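# Stand the cat litter pouch upright, clipped, mid-table

## Task

Set the cat litter pouch upright near the centre of the table, one of its wide faces turned toward the robot arms, with space between it and both the pan and the scoop. The clip must finish attached to the pouch, holding on tightly. The pan must not be tipped over at the end. Declare the task finished yourself once this holds without the robot touching anything.

## Robot and tools

ROBOT. Two arms, left_arm and right_arm, each ending in a two-finger gripper. The calibrated root of left_arm is at (-0.024, +0.244, 0) m with quat_wxyz (+1.000, 0, 0, 0). The root of right_arm is at (+0.041, -0.340, 0) m with quat_wxyz (+1.000, 0, 0, +0.012).

FRAME. All hand positions, orientations and targets use the scene frame. Its origin is level with the table top, halfway between the two nominal bases. +z points up, +x points out over the table, and left_arm sits on the +y side. Left and right here are not the sides of the camera images. On a gripper, the fingers extend along its +z axis and spread apart along its y axis. end_effector_position is the spot between the finger pads, roughly 1 cm short of the fingertips. Reported poses may be a few centimetres off, more when the arm is reaching far.

ROW FORMAT (shared by execute_actions and move). One row is 16 plain numbers covering both arms, even if only one moves: left_arm x, y, z, qw, qx, qy, qz, opening, then right_arm x, y, z, qw, qx, qy, qz, opening. x, y, z is an absolute position goal for end_effector_position in metres. qw, qx, qy, qz is an absolute orientation goal for end_effector_quat_wxyz, w first. Both are poses in the scene frame, not offsets. Opening runs from -1 (closed) to +1 (fully open, 0.094 m). To hold an orientation steady, repeat the same quaternion in every row rather than copying the last reported one, which may have drifted. To park an arm that touches nothing, resend its full pose from the last result before it stopped, plus the opening you want, in every call. A zero opening is a real command, so resend the current opening to leave a gripper unchanged.

execute_actions(actions, cameras). actions is a list of actions. Each action is a table of up to 15 rows, and each row lasts one control step (1/30 s). If a table has fewer than 15 rows, its final row repeats for the remaining steps. Both arms are rejected for an action if any target lies more than 0.6 m from that gripper's current position along any of the gripper's own axes. The whole call is rejected if an action is malformed or if the first action fails this check against the latest reported state. An empty actions list just reports state and images. cameras picks images: omitted, null or ["all"] gives all; [] gives none; an unknown name voids the call.

move(target, speed, blend, opening_speed, blocking, cameras). The gripper travels in a straight line from its Hand target to the given pose. target is one row or a list of up to 15 rows, with no 0.6 m limit. speed is in m/s, from 0.002 to 2.9, default 0.25, and turning is capped at twice that in rad/s. Give one number or one per target. blend, in m, rounds the corners at intermediate targets. opening_speed is in units of the -1 to +1 scale per second, at least 0.2; use a value near its minimum when closing on something that may squash. With blocking=false the call returns after about 0.5 s while the motion continues, and a new move takes over from it. All paths finish together, and everything stops after 10 s. Paths ignore obstacles and the other arm. A faster move means more lag and straying and harder contact, and aiming past a contact point presses harder. Steer around an arm's own base, since passing close can flip its shoulder posture. Opening changes in later list targets apply once everything has come to rest there. The result adds a move: line giving the ending (done, off_target, moving, held, fault and so on). Any arm not named there is done, meaning at rest within 10 mm and 2 degrees. limits=paced means a pose was clipped; limits=held means a check withheld steps. Neither done nor off_target tells you about contact.

wait(seconds, cameras): 0 to 10 s, with each arm keeping its last command; a running move carries on. stop(cameras) brakes a running move and needs some room to do it. zoom_image(camera, region): camera is cam_high or cam_low (each 896x504), and region is [x0, y0, x1, y1] in pixels from the top-left corner, at most 504 by 504. read_manual(section) only returns licence texts. finished_scene(scene), where scene is this scene's number, ends the scene and cannot be undone.

CONTROL BEHAVIOUR. Each step limits the commanded orientation to 40 degrees from the measured one and favours position. A single action may fall short. Hand target shows where the arm is actually headed, so send the remainder next. Friction and weight can leave a gripper a centimetre or more off its goal in free air. Tool commands lists each gripper's present command.

RESULTS. grip_measured is the measured finger opening on the command scale. Empty, it reads up to about 2.7 mm too wide. Squeezing a hard part, it reads a little narrower than the part. It tracks your command, so it gives no sign of first contact. Full force (about 50 to 64 N per pad) applies from about 0.05 below the reading at first touch, and further for small, round or soft items. To release, command well above grip_measured. The last Joint positions number per arm is the opening in metres. Joint velocities reading within noise means the arm is at rest. Joint torques include the arm's own weight and are not zero in free air. Joints 1 to 3 wrap at ±28 N m. MOTOR HOT appears at 75 °C. OVER-TEMPERATURE FAULT at 90 °C folds that arm and leaves it idle, and at 100 °C it collapses. Holding loads, staying stretched out or pushing toward unreachable poses all heat the motors.

AVOID. Dropping things, releasing parts that are still moving, slams, hard hits and strong pushes. Keep anything from falling off or being left off the table. Do not let the arms collide or press on each other, and never close one gripper on the other's fingers. The controller's clearance check does not protect the grippers from hitting each other. Loose objects may get an occasional brief nudge.

Each tool is called as name([rows], argument=value, ...), one row to a line, values as JSON.

## Session

execute_actions(actions=[])

zoom_image(camera="cam_high", region=[380, 160, 620, 320])

zoom_image(camera="cam_low", region=[420, 150, 680, 300])

Scene clock: 0.00 s.
left_arm: end_effector_position=(+0.1681, +0.5915, +0.1738) grip_measured=+1.000 end_effector_quat_wxyz=(-0.401, +0.723, -0.498, -0.263) | right_arm: end_effector_position=(+0.3793, -0.5114, +0.1383) grip_measured=+1.000 end_effector_quat_wxyz=(+0.661, +0.421, +0.621, -0.029)
Joint positions: left_arm=[0.805 1.402 0.912 -0.226 -0.605 -0.848 0.094] | right_arm=[-0.353 1.501 0.26 1.11 0.308 0.592 0.094]
Joint velocities: within noise
Joint torques (N m): no reading
Motor temperatures (°C): left_arm=[29 30 33 30 28 30 28] | right_arm=[27 33 31 27 26 27 28]
Heat: left arm: 33 °C; right arm: 33 °C.
Hand target: left_arm +0.1669, +0.5919, +0.1785; -0.403, +0.722, -0.495, -0.266 | right_arm +0.3797, -0.5119, +0.1393; +0.661, +0.419, +0.621, -0.032
Tool commands: left_gripper/opening=+1.0 right_gripper/opening=+1.0

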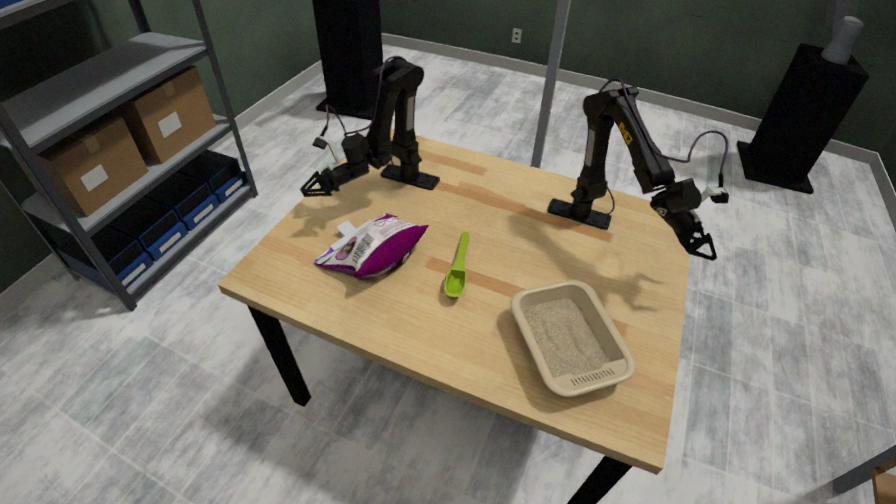

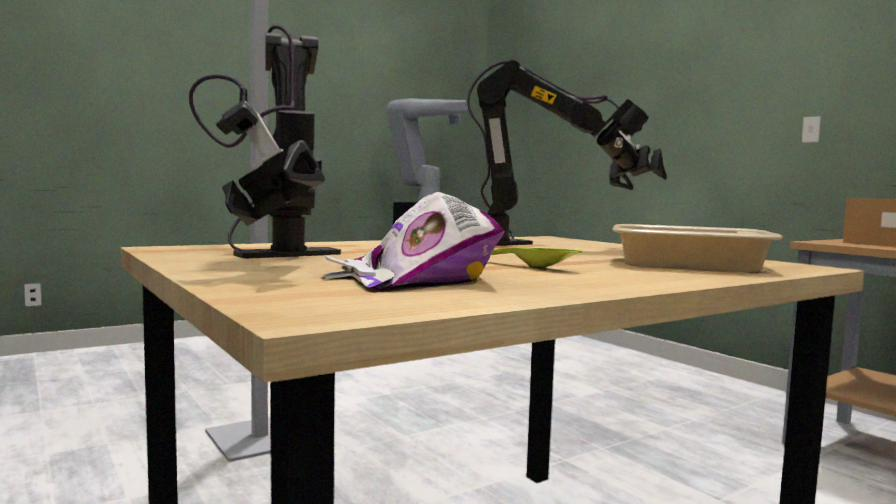

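Scaled by 2.100.

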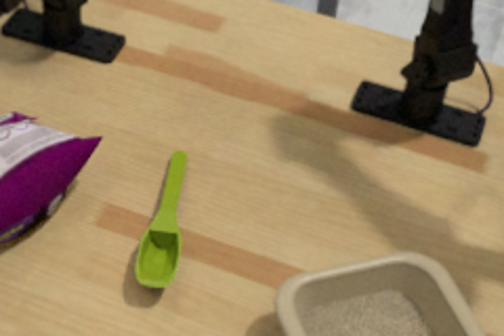

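Scaled by 1.938.

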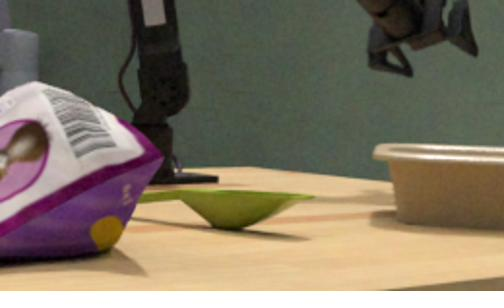

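zoom_image(camera="cam_high", region=[300, 190, 450, 300])

zoom_image(camera="cam_low", region=[310, 180, 520, 300])

Scaled by 3.360.

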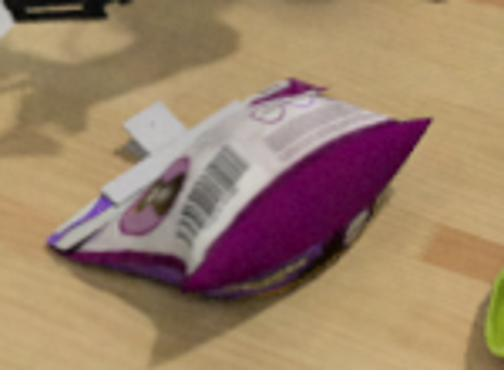

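Scaled by 2.400.

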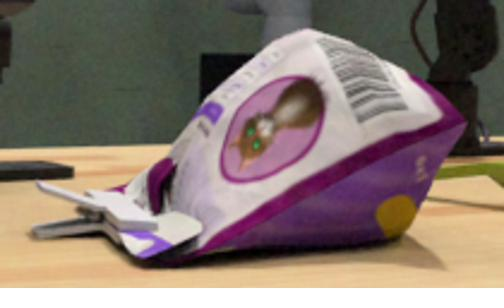

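move([
  [0.1669, 0.5919, 0.1785, -0.403, 0.722, -0.495, -0.266, 1, 0.45, -0.463, 0.09, 0.175, 0.2744, 0.797, 0.5081, -0.06],
  [0.1669, 0.5919, 0.1785, -0.403, 0.722, -0.495, -0.266, 1, 0.455, -0.456, 0.04, 0.175, 0.2744, 0.797, 0.5081, -0.06],
], speed=0.4)

zoom_image(camera="cam_high", region=[290, 190, 410, 290])

zoom_image(camera="cam_low", region=[260, 180, 460, 300])

Scene clock: 6.00 s.
left_arm: end_effector_position=(+0.1681, +0.5915, +0.1738) grip_measured=+1.000 end_effector_quat_wxyz=(-0.401, +0.723, -0.498, -0.263) | right_arm: end_effector_position=(+0.4497, -0.4571, +0.0361) grip_measured=-0.058 end_effector_quat_wxyz=(+0.168, +0.288, +0.797, +0.504)
Joint positions: left_arm=[0.805 1.402 0.912 -0.226 -0.605 -0.848 0.094] | right_arm=[-0.693 2.244 1.411 -0.738 -1.12 0.024 0.044]
Joint velocities: within noise
Joint torques (N m): left_arm=[0.09 -5.27 7.9 1.58 -0.35 0.02] | right_arm=[0.57 -10.1 6.75 0.11 -0.83 -0.18]
Motor temperatures (°C): left_arm=[29 31 35 31 28 30 28] | right_arm=[27 34 32 29 26 27 28]
Heat: left arm: 35 °C; right arm: 34 °C.
Hand target: left_arm +0.1669, +0.5919, +0.1785; -0.403, +0.722, -0.495, -0.266 | right_arm +0.4548, -0.4560, +0.0400; +0.175, +0.275, +0.797, +0.508
Off the commanded pose: left_arm 0.005 m, 1 deg | right_arm 0.007 m, 2 deg.
move: done

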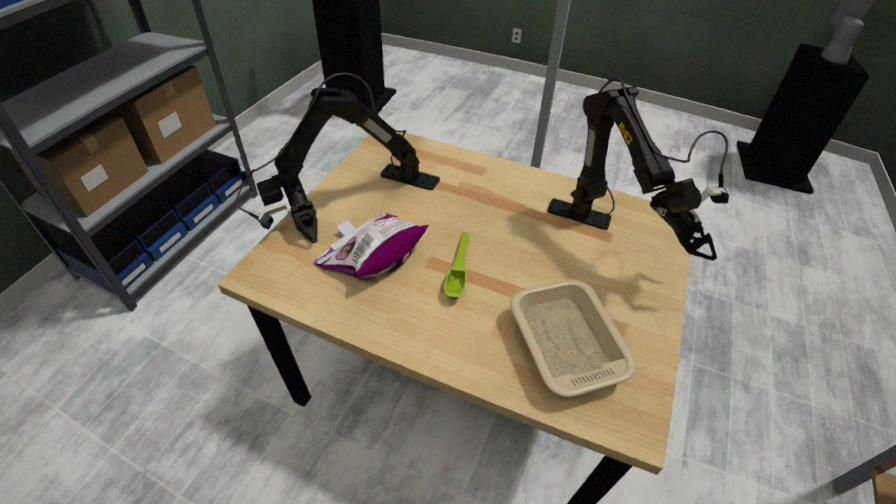

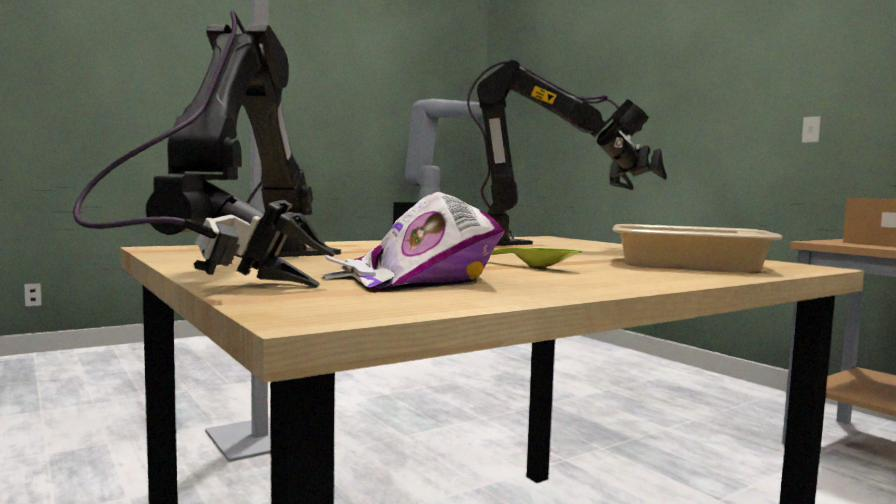

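Scaled by 4.200.

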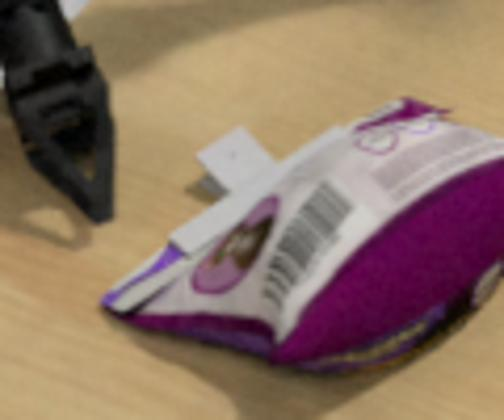

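Scaled by 2.520.

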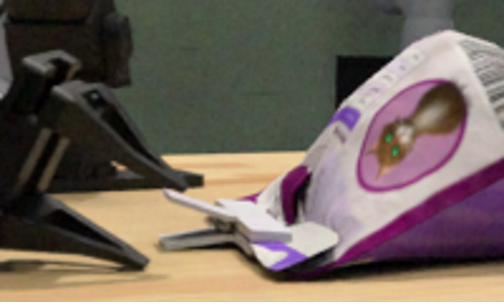

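move([
  [0.1669, 0.5919, 0.1785, -0.403, 0.722, -0.495, -0.266, 1, 0.458, -0.455, 0.024, 0.175, 0.2744, 0.797, 0.5081, -0.06],
  [0.1669, 0.5919, 0.1785, -0.403, 0.722, -0.495, -0.266, 1, 0.499, -0.402, 0.023, 0.175, 0.2744, 0.797, 0.5081, -0.06],
  [0.1669, 0.5919, 0.1785, -0.403, 0.722, -0.495, -0.266, 1, 0.499, -0.402, 0.025, 0.175, 0.2744, 0.797, 0.5081, -1],
], speed=0.08, opening_speed=1.2)

zoom_image(camera="cam_high", region=[290, 190, 410, 290])

zoom_image(camera="cam_low", region=[260, 180, 460, 300])

Scene clock: 9.20 s.
left_arm: end_effector_position=(+0.1681, +0.5915, +0.1738) grip_measured=+1.000 end_effector_quat_wxyz=(-0.401, +0.723, -0.498, -0.263) | right_arm: end_effector_position=(+0.5005, -0.4064, +0.0245) grip_measured=-0.986 end_effector_quat_wxyz=(+0.175, +0.279, +0.795, +0.509)
Joint positions: left_arm=[0.805 1.402 0.912 -0.226 -0.605 -0.848 0.094] | right_arm=[-0.52 2.256 1.341 -0.303 -1.105 0.398 0.001]
Joint velocities: within noise
Joint torques (N m): left_arm=[-0.1 -5.37 7.79 1.61 -0.39 0.02] | right_arm=[0.61 -11.73 4.16 0.73 -0.63 -0.07]
Motor temperatures (°C): left_arm=[29 31 36 31 28 30 28] | right_arm=[27 35 32 29 26 27 28]
Heat: left arm: 36 °C; right arm: 35 °C.
Hand target: left_arm +0.1669, +0.5919, +0.1785; -0.403, +0.722, -0.495, -0.266 | right_arm +0.4989, -0.4019, +0.0249; +0.175, +0.274, +0.797, +0.508
Off the commanded pose: left_arm 0.005 m, 1 deg | right_arm 0.005 m, 1 deg.
move: done; target 3's new opening was sent with right_arm's hand 0.011 m and 3 deg from that target

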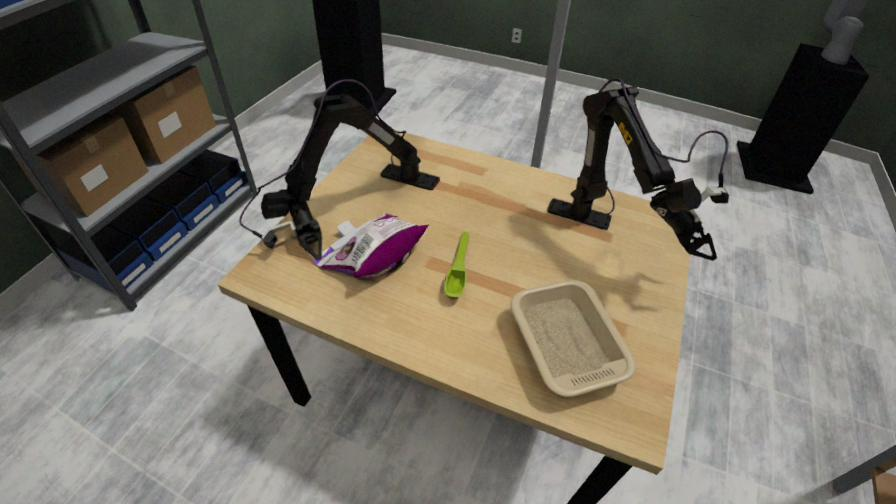

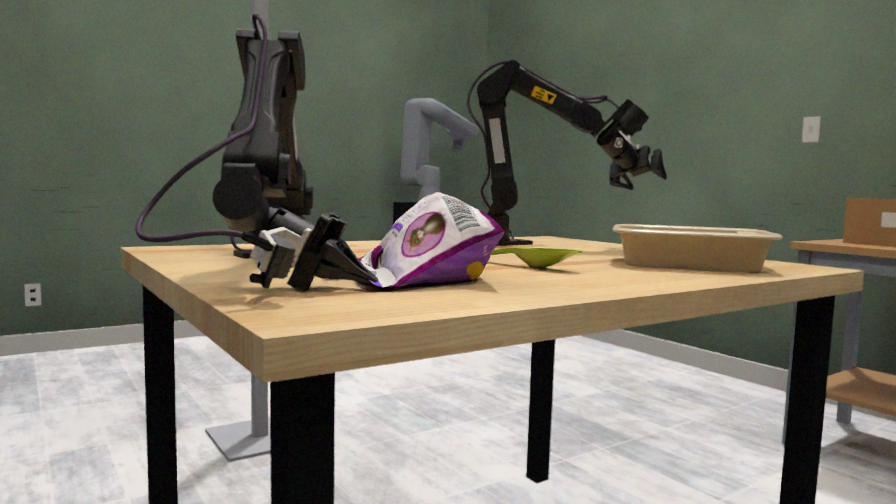

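Scaled by 4.200.

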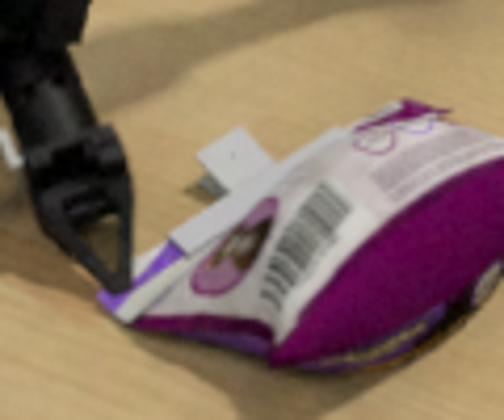

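Scaled by 2.520.

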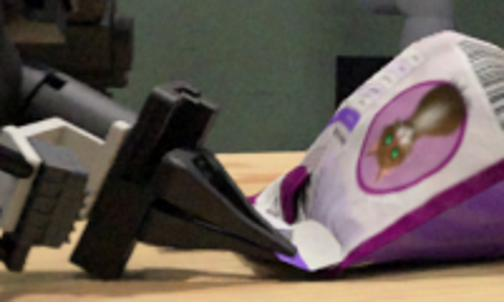

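move([
  [0.1669, 0.5919, 0.1785, -0.403, 0.722, -0.495, -0.266, 1, 0.497, -0.395, 0.07, 0.16, 0.285, 0.825, 0.46, -1],
  [0.1669, 0.5919, 0.1785, -0.403, 0.722, -0.495, -0.266, 1, 0.49, -0.38, 0.13, 0.1246, 0.3008, 0.8736, 0.3618, -1],
], speed=0.1)

zoom_image(camera="cam_high", region=[280, 180, 440, 290])

zoom_image(camera="cam_low", region=[300, 140, 520, 300])

Scene clock: 11.80 s.
left_arm: end_effector_position=(+0.1681, +0.5915, +0.1738) grip_measured=+1.000 end_effector_quat_wxyz=(-0.401, +0.723, -0.498, -0.263) | right_arm: end_effector_position=(+0.4848, -0.3810, +0.0989) grip_measured=-0.986 end_effector_quat_wxyz=(+0.099, +0.315, +0.875, +0.355)
Joint positions: left_arm=[0.805 1.402 0.912 -0.226 -0.605 -0.848 0.094] | right_arm=[-0.388 2.032 1.56 -0.867 -0.726 0.415 0.001]
Joint velocities: within noise
Joint torques (N m): left_arm=[0.2 -5.22 7.77 1.63 -0.33 -0.02] | right_arm=[0.02 -13.71 9.16 0.28 -0.62 -0.04]
Motor temperatures (°C): left_arm=[29 32 36 32 28 30 28] | right_arm=[27 36 33 29 26 27 28]
Heat: left arm: 36 °C; right arm: 36 °C.
Hand target: left_arm +0.1669, +0.5919, +0.1785; -0.403, +0.722, -0.495, -0.266 | right_arm +0.4893, -0.3797, +0.1294; +0.125, +0.301, +0.874, +0.362
Off the commanded pose: left_arm 0.005 m, 1 deg | right_arm 0.032 m, 3 deg.
move: off_target (right_arm)

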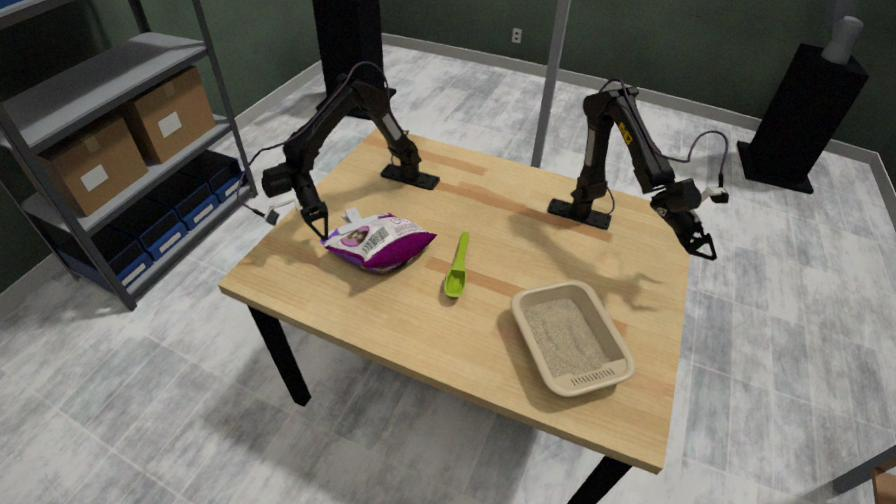

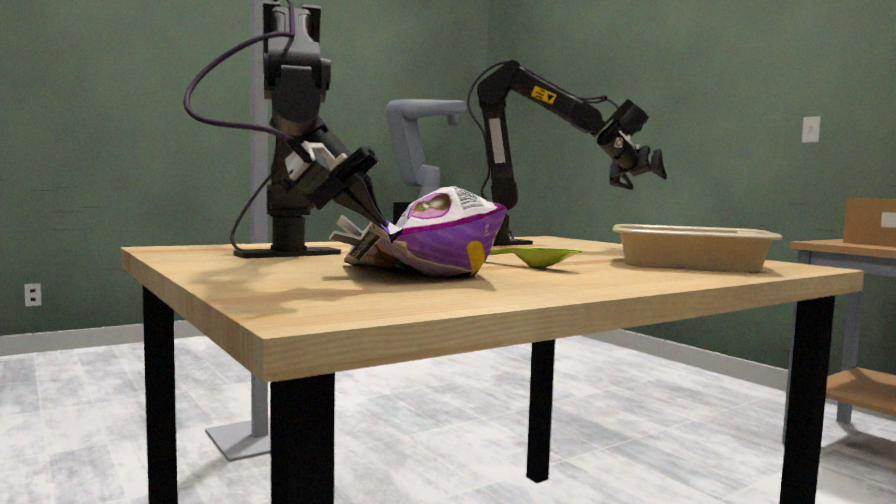

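Scaled by 3.150.

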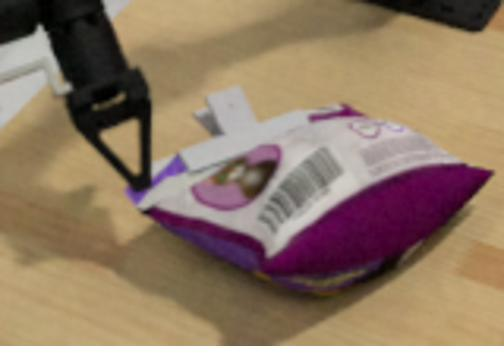

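Scaled by 2.291.

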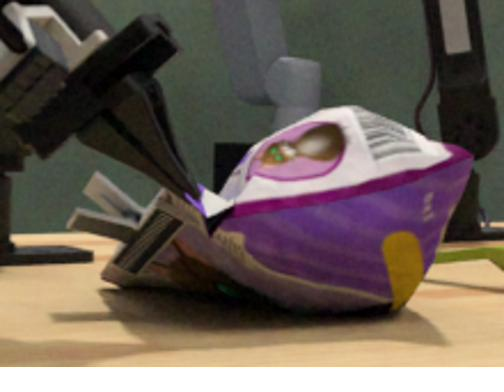

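move([
  [0.27, -0.050, 0.09, 0, -0.1305, 0.9914, 0, 0.0, 0.45, -0.33, 0.24, 0.0828, 0.3736, 0.902, 0.2, -1],
], speed=0.35)

zoom_image(camera="cam_high", region=[300, 150, 520, 310])

zoom_image(camera="cam_low", region=[300, 100, 560, 300])

Scene clock: 15.90 s.
left_arm: end_effector_position=(+0.2683, -0.0486, +0.0911) grip_measured=+0.001 end_effector_quat_wxyz=(+0.003, -0.133, +0.991, -0.003) | right_arm: end_effector_position=(+0.4472, -0.3358, +0.2163) grip_measured=-0.986 end_effector_quat_wxyz=(+0.061, +0.380, +0.905, +0.180)
Joint positions: left_arm=[-0.789 2.127 1.874 -1.309 -0.001 -1.055 0.047] | right_arm=[-0.153 1.927 2.028 -1.449 -0.314 0.701 0.001]
Joint velocities: within noise
Joint torques (N m): left_arm=[0.1 -9.07 8.42 0.27 0.01 0.1] | right_arm=[0.16 -10.62 10.06 0.42 -0.54 0.02]
Motor temperatures (°C): left_arm=[29 32 37 32 28 30 28] | right_arm=[27 39 34 29 26 27 28]
Heat: left arm: 37 °C; right arm: 39 °C.
Hand target: left_arm +0.2700, -0.0499, +0.0899; +0.000, -0.131, +0.991, +0.000 | right_arm +0.4491, -0.3301, +0.2396; +0.083, +0.373, +0.902, +0.200
Off the commanded pose: left_arm 0.002 m, 1 deg | right_arm 0.025 m, 4 deg.
move: off_target (right_arm)

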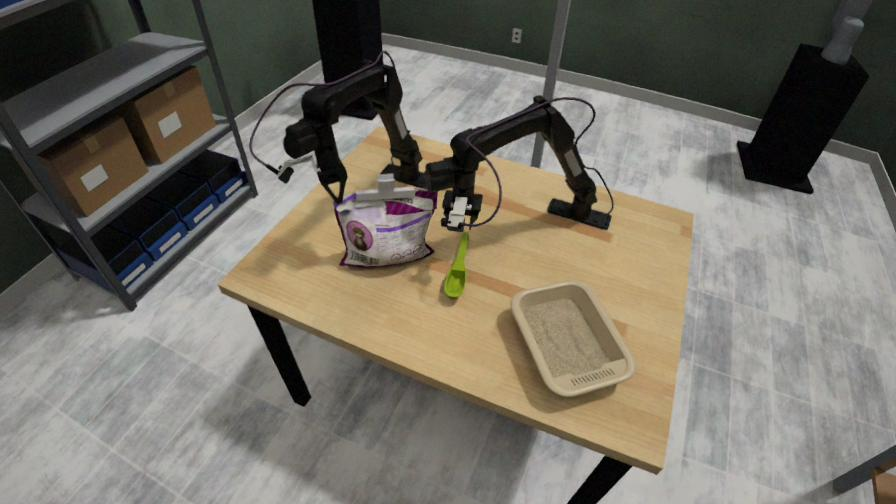

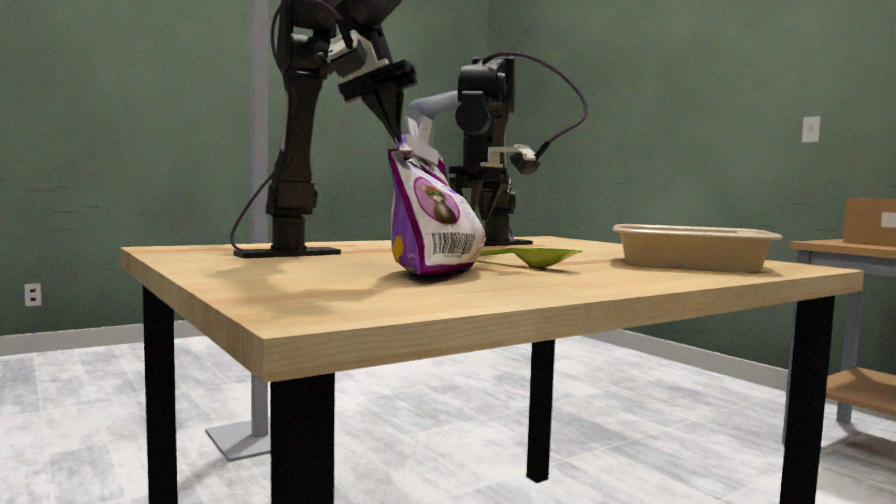

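Scaled by 2.291.

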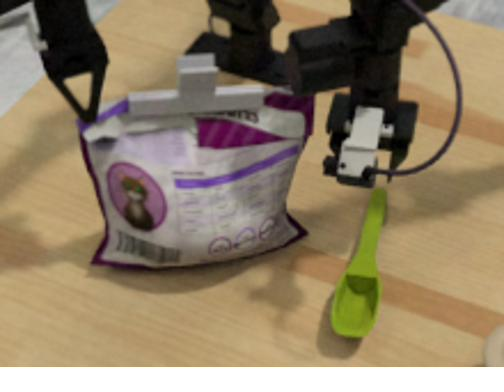

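Scaled by 1.938.

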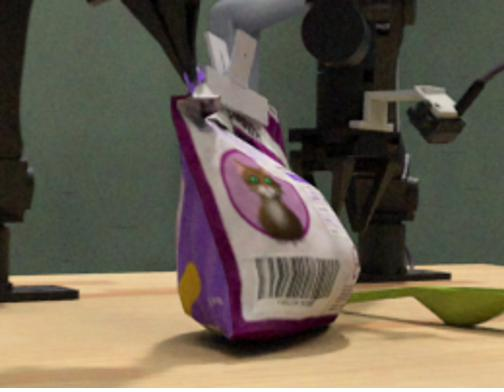

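move([
  [0.27, -0.051, 0.018, 0, -0.1305, 0.9914, 0, 0.0, 0.45, -0.33, 0.24, 0.0828, 0.3736, 0.902, 0.2, -1],
  [0.27, -0.051, 0.018, 0, -0.1305, 0.9914, 0, -0.95, 0.45, -0.33, 0.24, 0.0828, 0.3736, 0.902, 0.2, -1],
  [0.415, -0.035, 0.018, 0, -0.1305, 0.9914, 0, -0.95, 0.41, -0.34, 0.30, 0.0828, 0.3736, 0.902, 0.2, -1],
  [0.415, -0.035, 0.018, 0, -0.1305, 0.9914, 0, 0.2, 0.41, -0.34, 0.30, 0.0828, 0.3736, 0.902, 0.2, -1],
  [0.39, -0.02, 0.12, 0, -0.1305, 0.9914, 0, 0.2, 0.41, -0.34, 0.30, 0.0828, 0.3736, 0.902, 0.2, -1],
  [0.2, 0.30, 0.2, 0, -0.1305, 0.9914, 0, 0.2, 0.40, -0.32, 0.31, 0.09, 0.42, 0.88, 0.19, -1],
], speed=[0.2, 0.2, 0.25, 0.2, 0.4, 0.5])

zoom_image(camera="cam_high", region=[300, 130, 540, 310])

zoom_image(camera="cam_low", region=[300, 80, 580, 300])

Scene clock: 23.00 s.
left_arm: end_effector_position=(+0.2048, +0.3016, +0.2002) grip_measured=+0.199 end_effector_quat_wxyz=(+0.013, -0.131, +0.991, +0.005) | right_arm: end_effector_position=(+0.4048, -0.3329, +0.2755) grip_measured=-0.987 end_effector_quat_wxyz=(+0.095, +0.435, +0.880, +0.167)
Joint positions: left_arm=[0.237 1.444 1.477 -1.577 -0.008 -0.027 0.056] | right_arm=[-0.127 1.773 2.077 -1.572 -0.245 0.853 0.001]
Joint velocities: within noise
Joint torques (N m): left_arm=[0.28 -4.72 5.04 0.36 0.07 0.07] | right_arm=[0.85 -12.18 7.98 0.8 -0.78 0.12]
Motor temperatures (°C): left_arm=[29 35 37 31 28 30 28] | right_arm=[27 42 36 29 26 27 28]
Heat: left arm: 37 °C; right arm: 42 °C.
Hand target: left_arm +0.2001, +0.3001, +0.1994; +0.008, -0.131, +0.991, +0.001 | right_arm +0.3988, -0.3204, +0.3084; +0.130, +0.421, +0.873, +0.208
Off the commanded pose: left_arm 0.005 m, 2 deg | right_arm 0.037 m, 3 deg.
elbow stopped short (left arm): the move would have taken joint 3 (elbow) straighter than the controller allows.
joint read past its limit (right arm) — joint 4 (wrist pitch), lower limit.
joint sent to its limit (left arm) — joint 4 (wrist pitch), lower limit. The joint targets still meet the commanded pose.
joint sent to its limit (right arm) — joint 4 (wrist pitch), lower limit. The joint targets are off in orientation, not in position.
move: off_target (right_arm)

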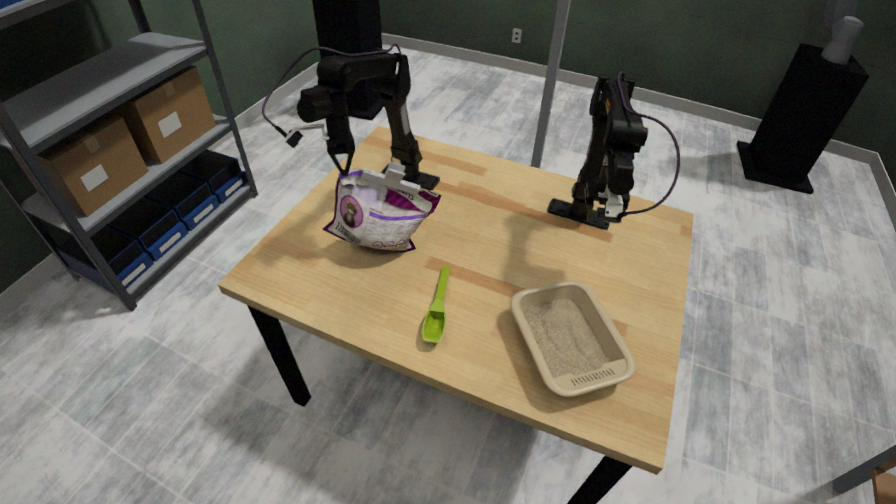

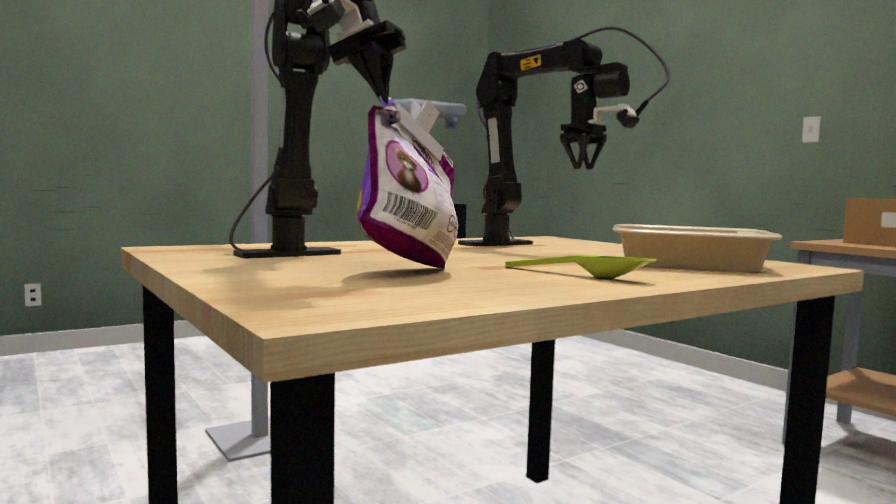

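Scaled by 2.100.

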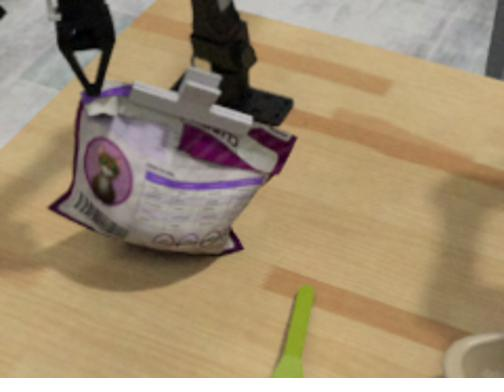

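Scaled by 1.800.

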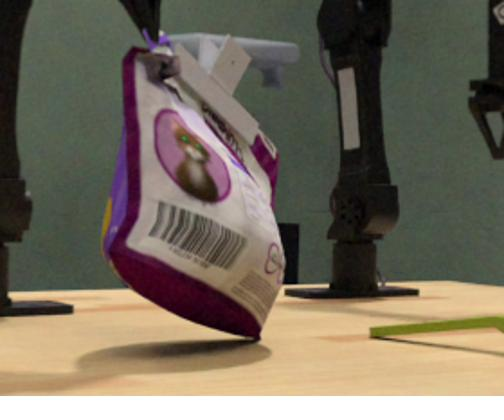

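move([
  [0.2, 0.33, 0.22, 0, -0.1305, 0.9914, 0, 0.2, 0.37, -0.28, 0.35, 0.0701, 0.5328, 0.8362, 0.1101, -1],
  [0.2, 0.33, 0.22, 0, -0.1305, 0.9914, 0, 0.2, 0.26, -0.05, 0.335, 0.0701, 0.5328, 0.8362, 0.1101, -1],
], speed=0.2, blend=0.04)

zoom_image(camera="cam_high", region=[360, 110, 580, 300])

zoom_image(camera="cam_low", region=[360, 60, 640, 300])

Scene clock: 26.40 s.
left_arm: end_effector_position=(+0.2000, +0.3298, +0.2085) grip_measured=+0.199 end_effector_quat_wxyz=(+0.029, -0.130, +0.991, +0.010) | right_arm: end_effector_position=(+0.2580, -0.0576, +0.3067) grip_measured=-0.987 end_effector_quat_wxyz=(+0.085, +0.509, +0.834, +0.194)
Joint positions: left_arm=[0.357 1.437 1.504 -1.578 -0.006 0.096 0.056] | right_arm=[0.965 1.721 2.138 -1.589 0.153 2.053 0.001]
Joint velocities: within noise
Joint torques (N m): left_arm=[0.5 -5.63 7.99 0.49 0.07 0.05] | right_arm=[0.24 -7.95 10.25 1.14 -0.02 0.18]
Motor temperatures (°C): left_arm=[29 34 37 31 28 30 28] | right_arm=[27 42 37 29 26 27 28]
Heat: left arm: 37 °C; right arm: 42 °C.
Hand target: left_arm +0.2000, +0.3300, +0.2190; +0.047, -0.130, +0.990, +0.011 | right_arm +0.2593, -0.0511, +0.3341; +0.081, +0.510, +0.820, +0.247
Off the commanded pose: left_arm 0.011 m, 3 deg | right_arm 0.029 m, 10 deg.
joint read past its limit (right arm) — joint 4 (wrist pitch), lower limit.
joint sent to its limit (left arm) — joint 4 (wrist pitch), lower limit. The joint targets are off in orientation, not in position.
joint sent to its limit (right arm) — joint 4 (wrist pitch), lower limit. The joint targets are off in orientation, not in position.
move: off_target (left_arm, right_arm)

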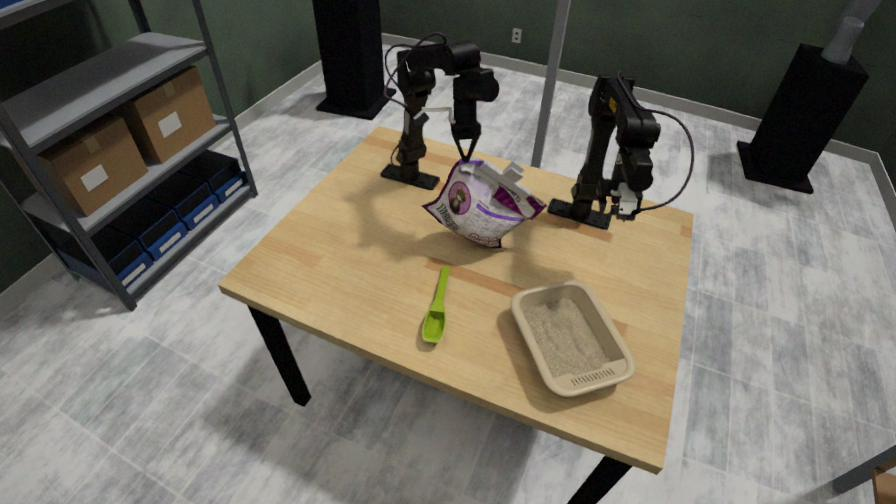

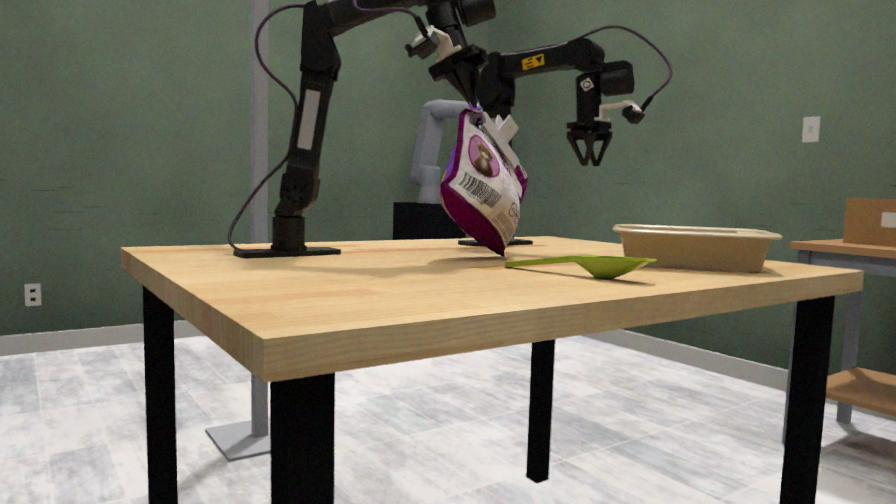

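Scaled by 2.291.

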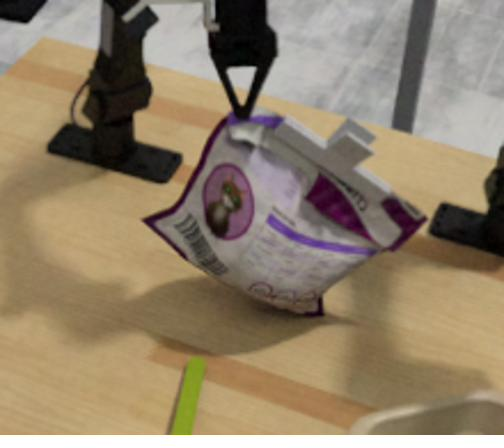

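Scaled by 1.800.

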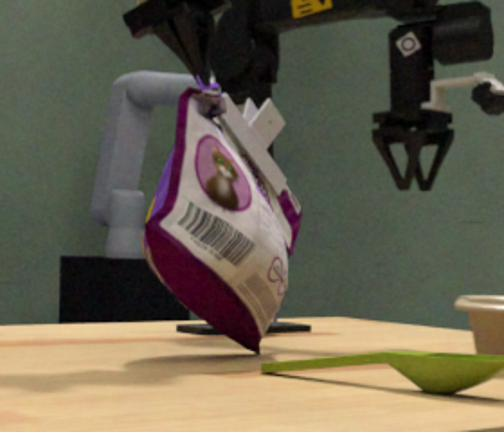

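move([
  [0.2, 0.36, 0.22, 0, -0.1305, 0.9914, 0, 0.2, 0.262, 0.0, 0.335, 0.0701, 0.5328, 0.8362, 0.1101, -1],
  [0.2, 0.36, 0.22, 0, -0.1305, 0.9914, 0, 0.2, 0.26, -0.01, 0.28, 0.0701, 0.5328, 0.8362, 0.1101, -1],
  [0.2, 0.36, 0.22, 0, -0.1305, 0.9914, 0, 0.2, 0.252, -0.10, 0.255, -0.1265, 0.5806, 0.799, 0.0919, -1],
], speed=[0.2, 0.12, 0.15])

zoom_image(camera="cam_high", region=[380, 110, 580, 290])

zoom_image(camera="cam_low", region=[380, 80, 640, 290])

Scene clock: 30.40 s.
left_arm: end_effector_position=(+0.1974, +0.3584, +0.2146) grip_measured=+0.199 end_effector_quat_wxyz=(+0.037, -0.131, +0.991, +0.016) | right_arm: end_effector_position=(+0.2587, -0.1104, +0.2441) grip_measured=-0.987 end_effector_quat_wxyz=(-0.088, +0.591, +0.795, +0.105)
Joint positions: left_arm=[0.469 1.459 1.547 -1.579 -0.005 0.208 0.056] | right_arm=[0.66 1.663 1.845 -1.591 -0.222 1.98 0.001]
Joint velocities: within noise
Joint torques (N m): left_arm=[0.32 -3.67 8.29 0.5 0.01 0] | right_arm=[-0.12 -8.68 4.93 0.73 -0.97 -0.03]
Motor temperatures (°C): left_arm=[29 33 37 31 28 30 28] | right_arm=[27 41 36 29 27 27 28]
Heat: left arm: 37 °C; right arm: 41 °C.
Hand target: left_arm +0.2000, +0.3600, +0.2193; +0.043, -0.130, +0.990, +0.015 | right_arm +0.2523, -0.1001, +0.2546; -0.115, +0.582, +0.793, +0.136
Off the commanded pose: left_arm 0.006 m, 5 deg | right_arm 0.017 m, 5 deg.
joint read past its limit (right arm) — joint 4 (wrist pitch), lower limit.
joint sent to its limit (left arm) — joint 4 (wrist pitch), lower limit. The joint targets are off in orientation, not in position.
joint sent to its limit (right arm) — joint 4 (wrist pitch), lower limit. The joint targets are off in orientation, not in position.
move: off_target (left_arm, right_arm)

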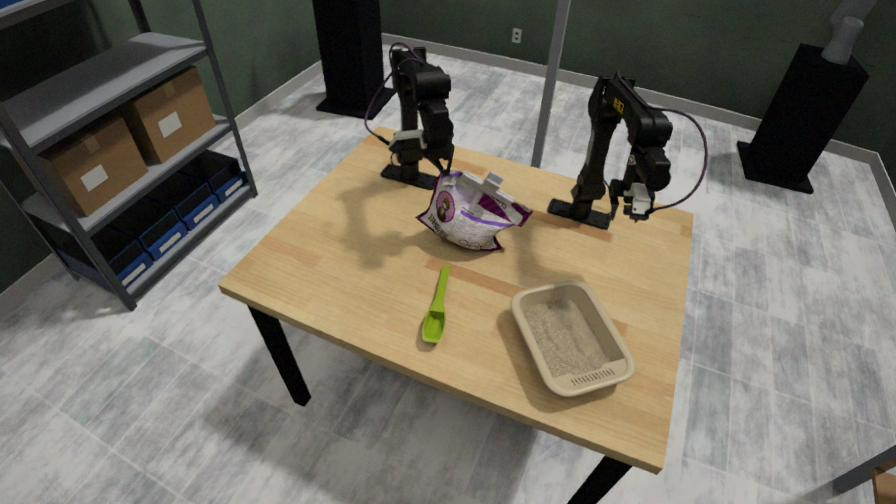

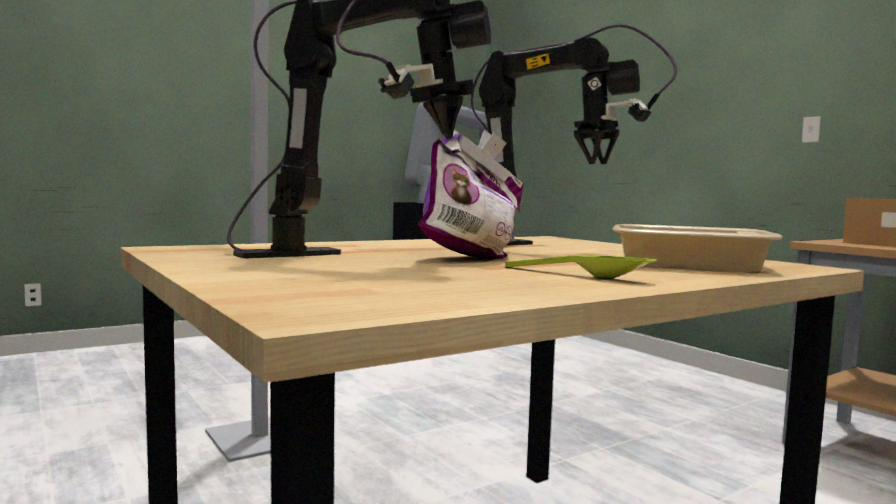

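Scaled by 2.520.

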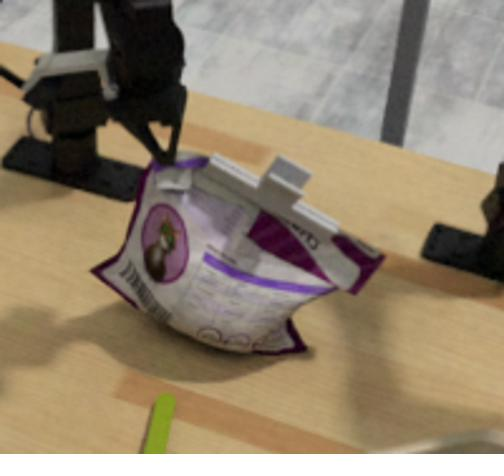

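Scaled by 1.938.

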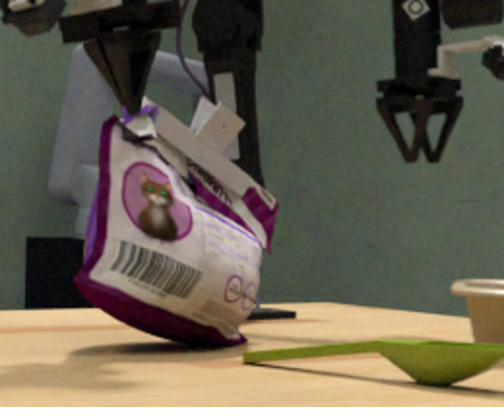

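move([
  [0.2, 0.38, 0.22, 0, -0.1305, 0.9914, 0, 0.2, 0.255, -0.07, 0.38, 0.0701, 0.5328, 0.8362, 0.1101, -1],
  [0.2, 0.38, 0.22, 0, -0.1305, 0.9914, 0, 0.2, 0.255, 0.03, 0.39, 0.0701, 0.5328, 0.8362, 0.1101, -1],
  [0.2, 0.38, 0.22, 0, -0.1305, 0.9914, 0, 0.2, 0.25, 0.02, 0.28, 0.0701, 0.5328, 0.8362, 0.1101, -1],
  [0.2, 0.38, 0.22, 0, -0.1305, 0.9914, 0, 0.2, 0.235, -0.06, 0.255, -0.1265, 0.5806, 0.799, 0.0919, -1],
], speed=[0.2, 0.2, 0.15, 0.15], blend=[0.02, 0, 0, 0])

zoom_image(camera="cam_high", region=[380, 110, 580, 290])

zoom_image(camera="cam_low", region=[380, 80, 640, 290])

Scene clock: 35.20 s.
left_arm: end_effector_position=(+0.1976, +0.3777, +0.2154) grip_measured=+0.199 end_effector_quat_wxyz=(+0.035, -0.130, +0.991, +0.018) | right_arm: end_effector_position=(+0.2424, -0.0615, +0.2371) grip_measured=-0.987 end_effector_quat_wxyz=(-0.106, +0.580, +0.802, +0.094)
Joint positions: left_arm=[0.536 1.497 1.584 -1.579 -0.005 0.276 0.056] | right_arm=[0.797 1.761 1.927 -1.574 -0.233 2.092 0.001]
Joint velocities: within noise
Joint torques (N m): left_arm=[0.38 -3.86 8.09 0.5 0.02 0.04] | right_arm=[-0.66 -11.28 5.27 0.54 -0.71 0.07]
Motor temperatures (°C): left_arm=[29 33 37 31 28 30 28] | right_arm=[27 42 36 30 27 27 28]
Heat: left arm: 37 °C; right arm: 42 °C.
Hand target: left_arm +0.2000, +0.3800, +0.2194; +0.040, -0.130, +0.991, +0.018 | right_arm +0.2351, -0.0599, +0.2542; -0.126, +0.576, +0.798, +0.124
Off the commanded pose: left_arm 0.006 m, 5 deg | right_arm 0.019 m, 2 deg.
joint read past its limit (right arm) — joint 4 (wrist pitch), lower limit.
joint sent to its limit (left arm) — joint 4 (wrist pitch), lower limit. The joint targets are off in orientation, not in position.
joint sent to its limit (right arm) — joint 4 (wrist pitch), lower limit; joint 6 (wrist roll), upper limit. The joint targets are off in orientation, not in position.
move: off_target (left_arm, right_arm)

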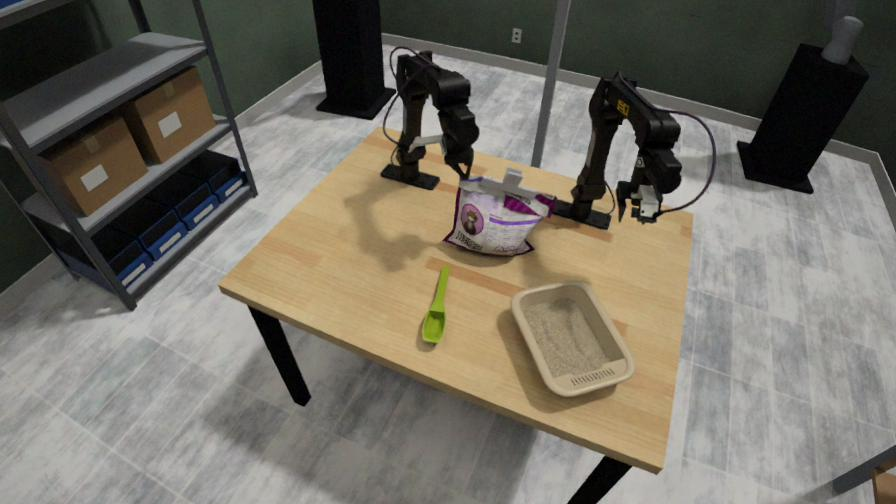

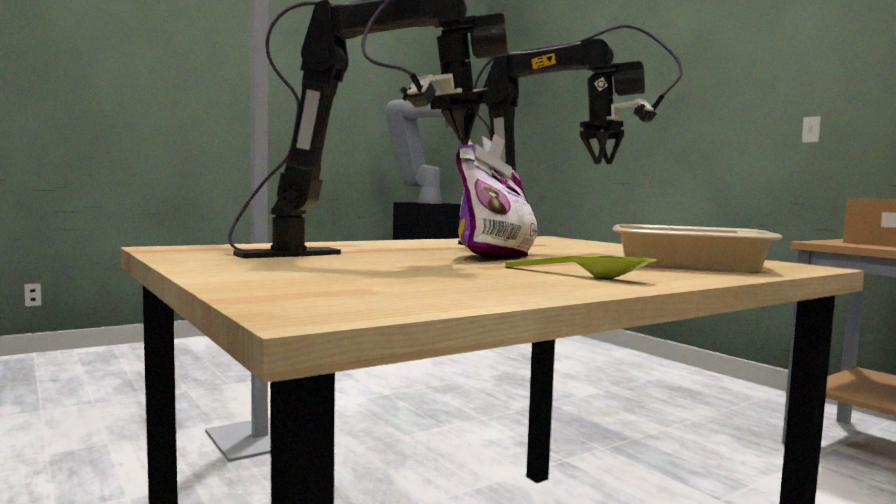

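Scaled by 2.520.

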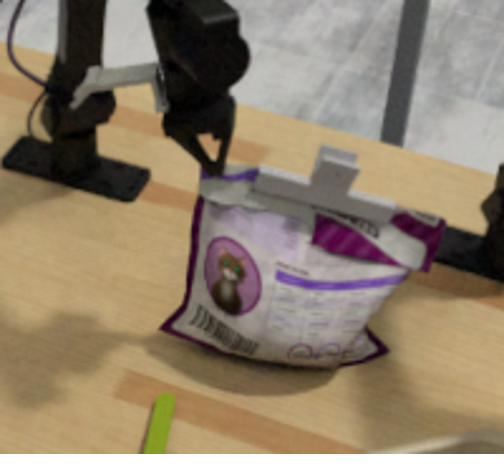

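Scaled by 1.938.

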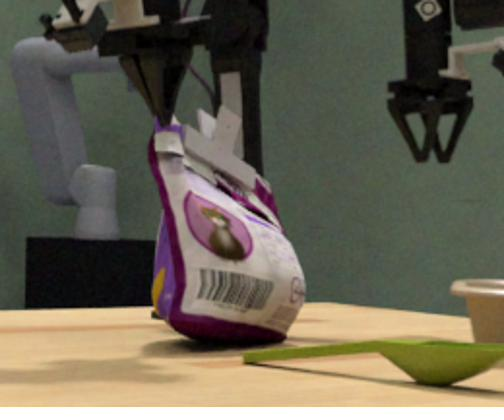

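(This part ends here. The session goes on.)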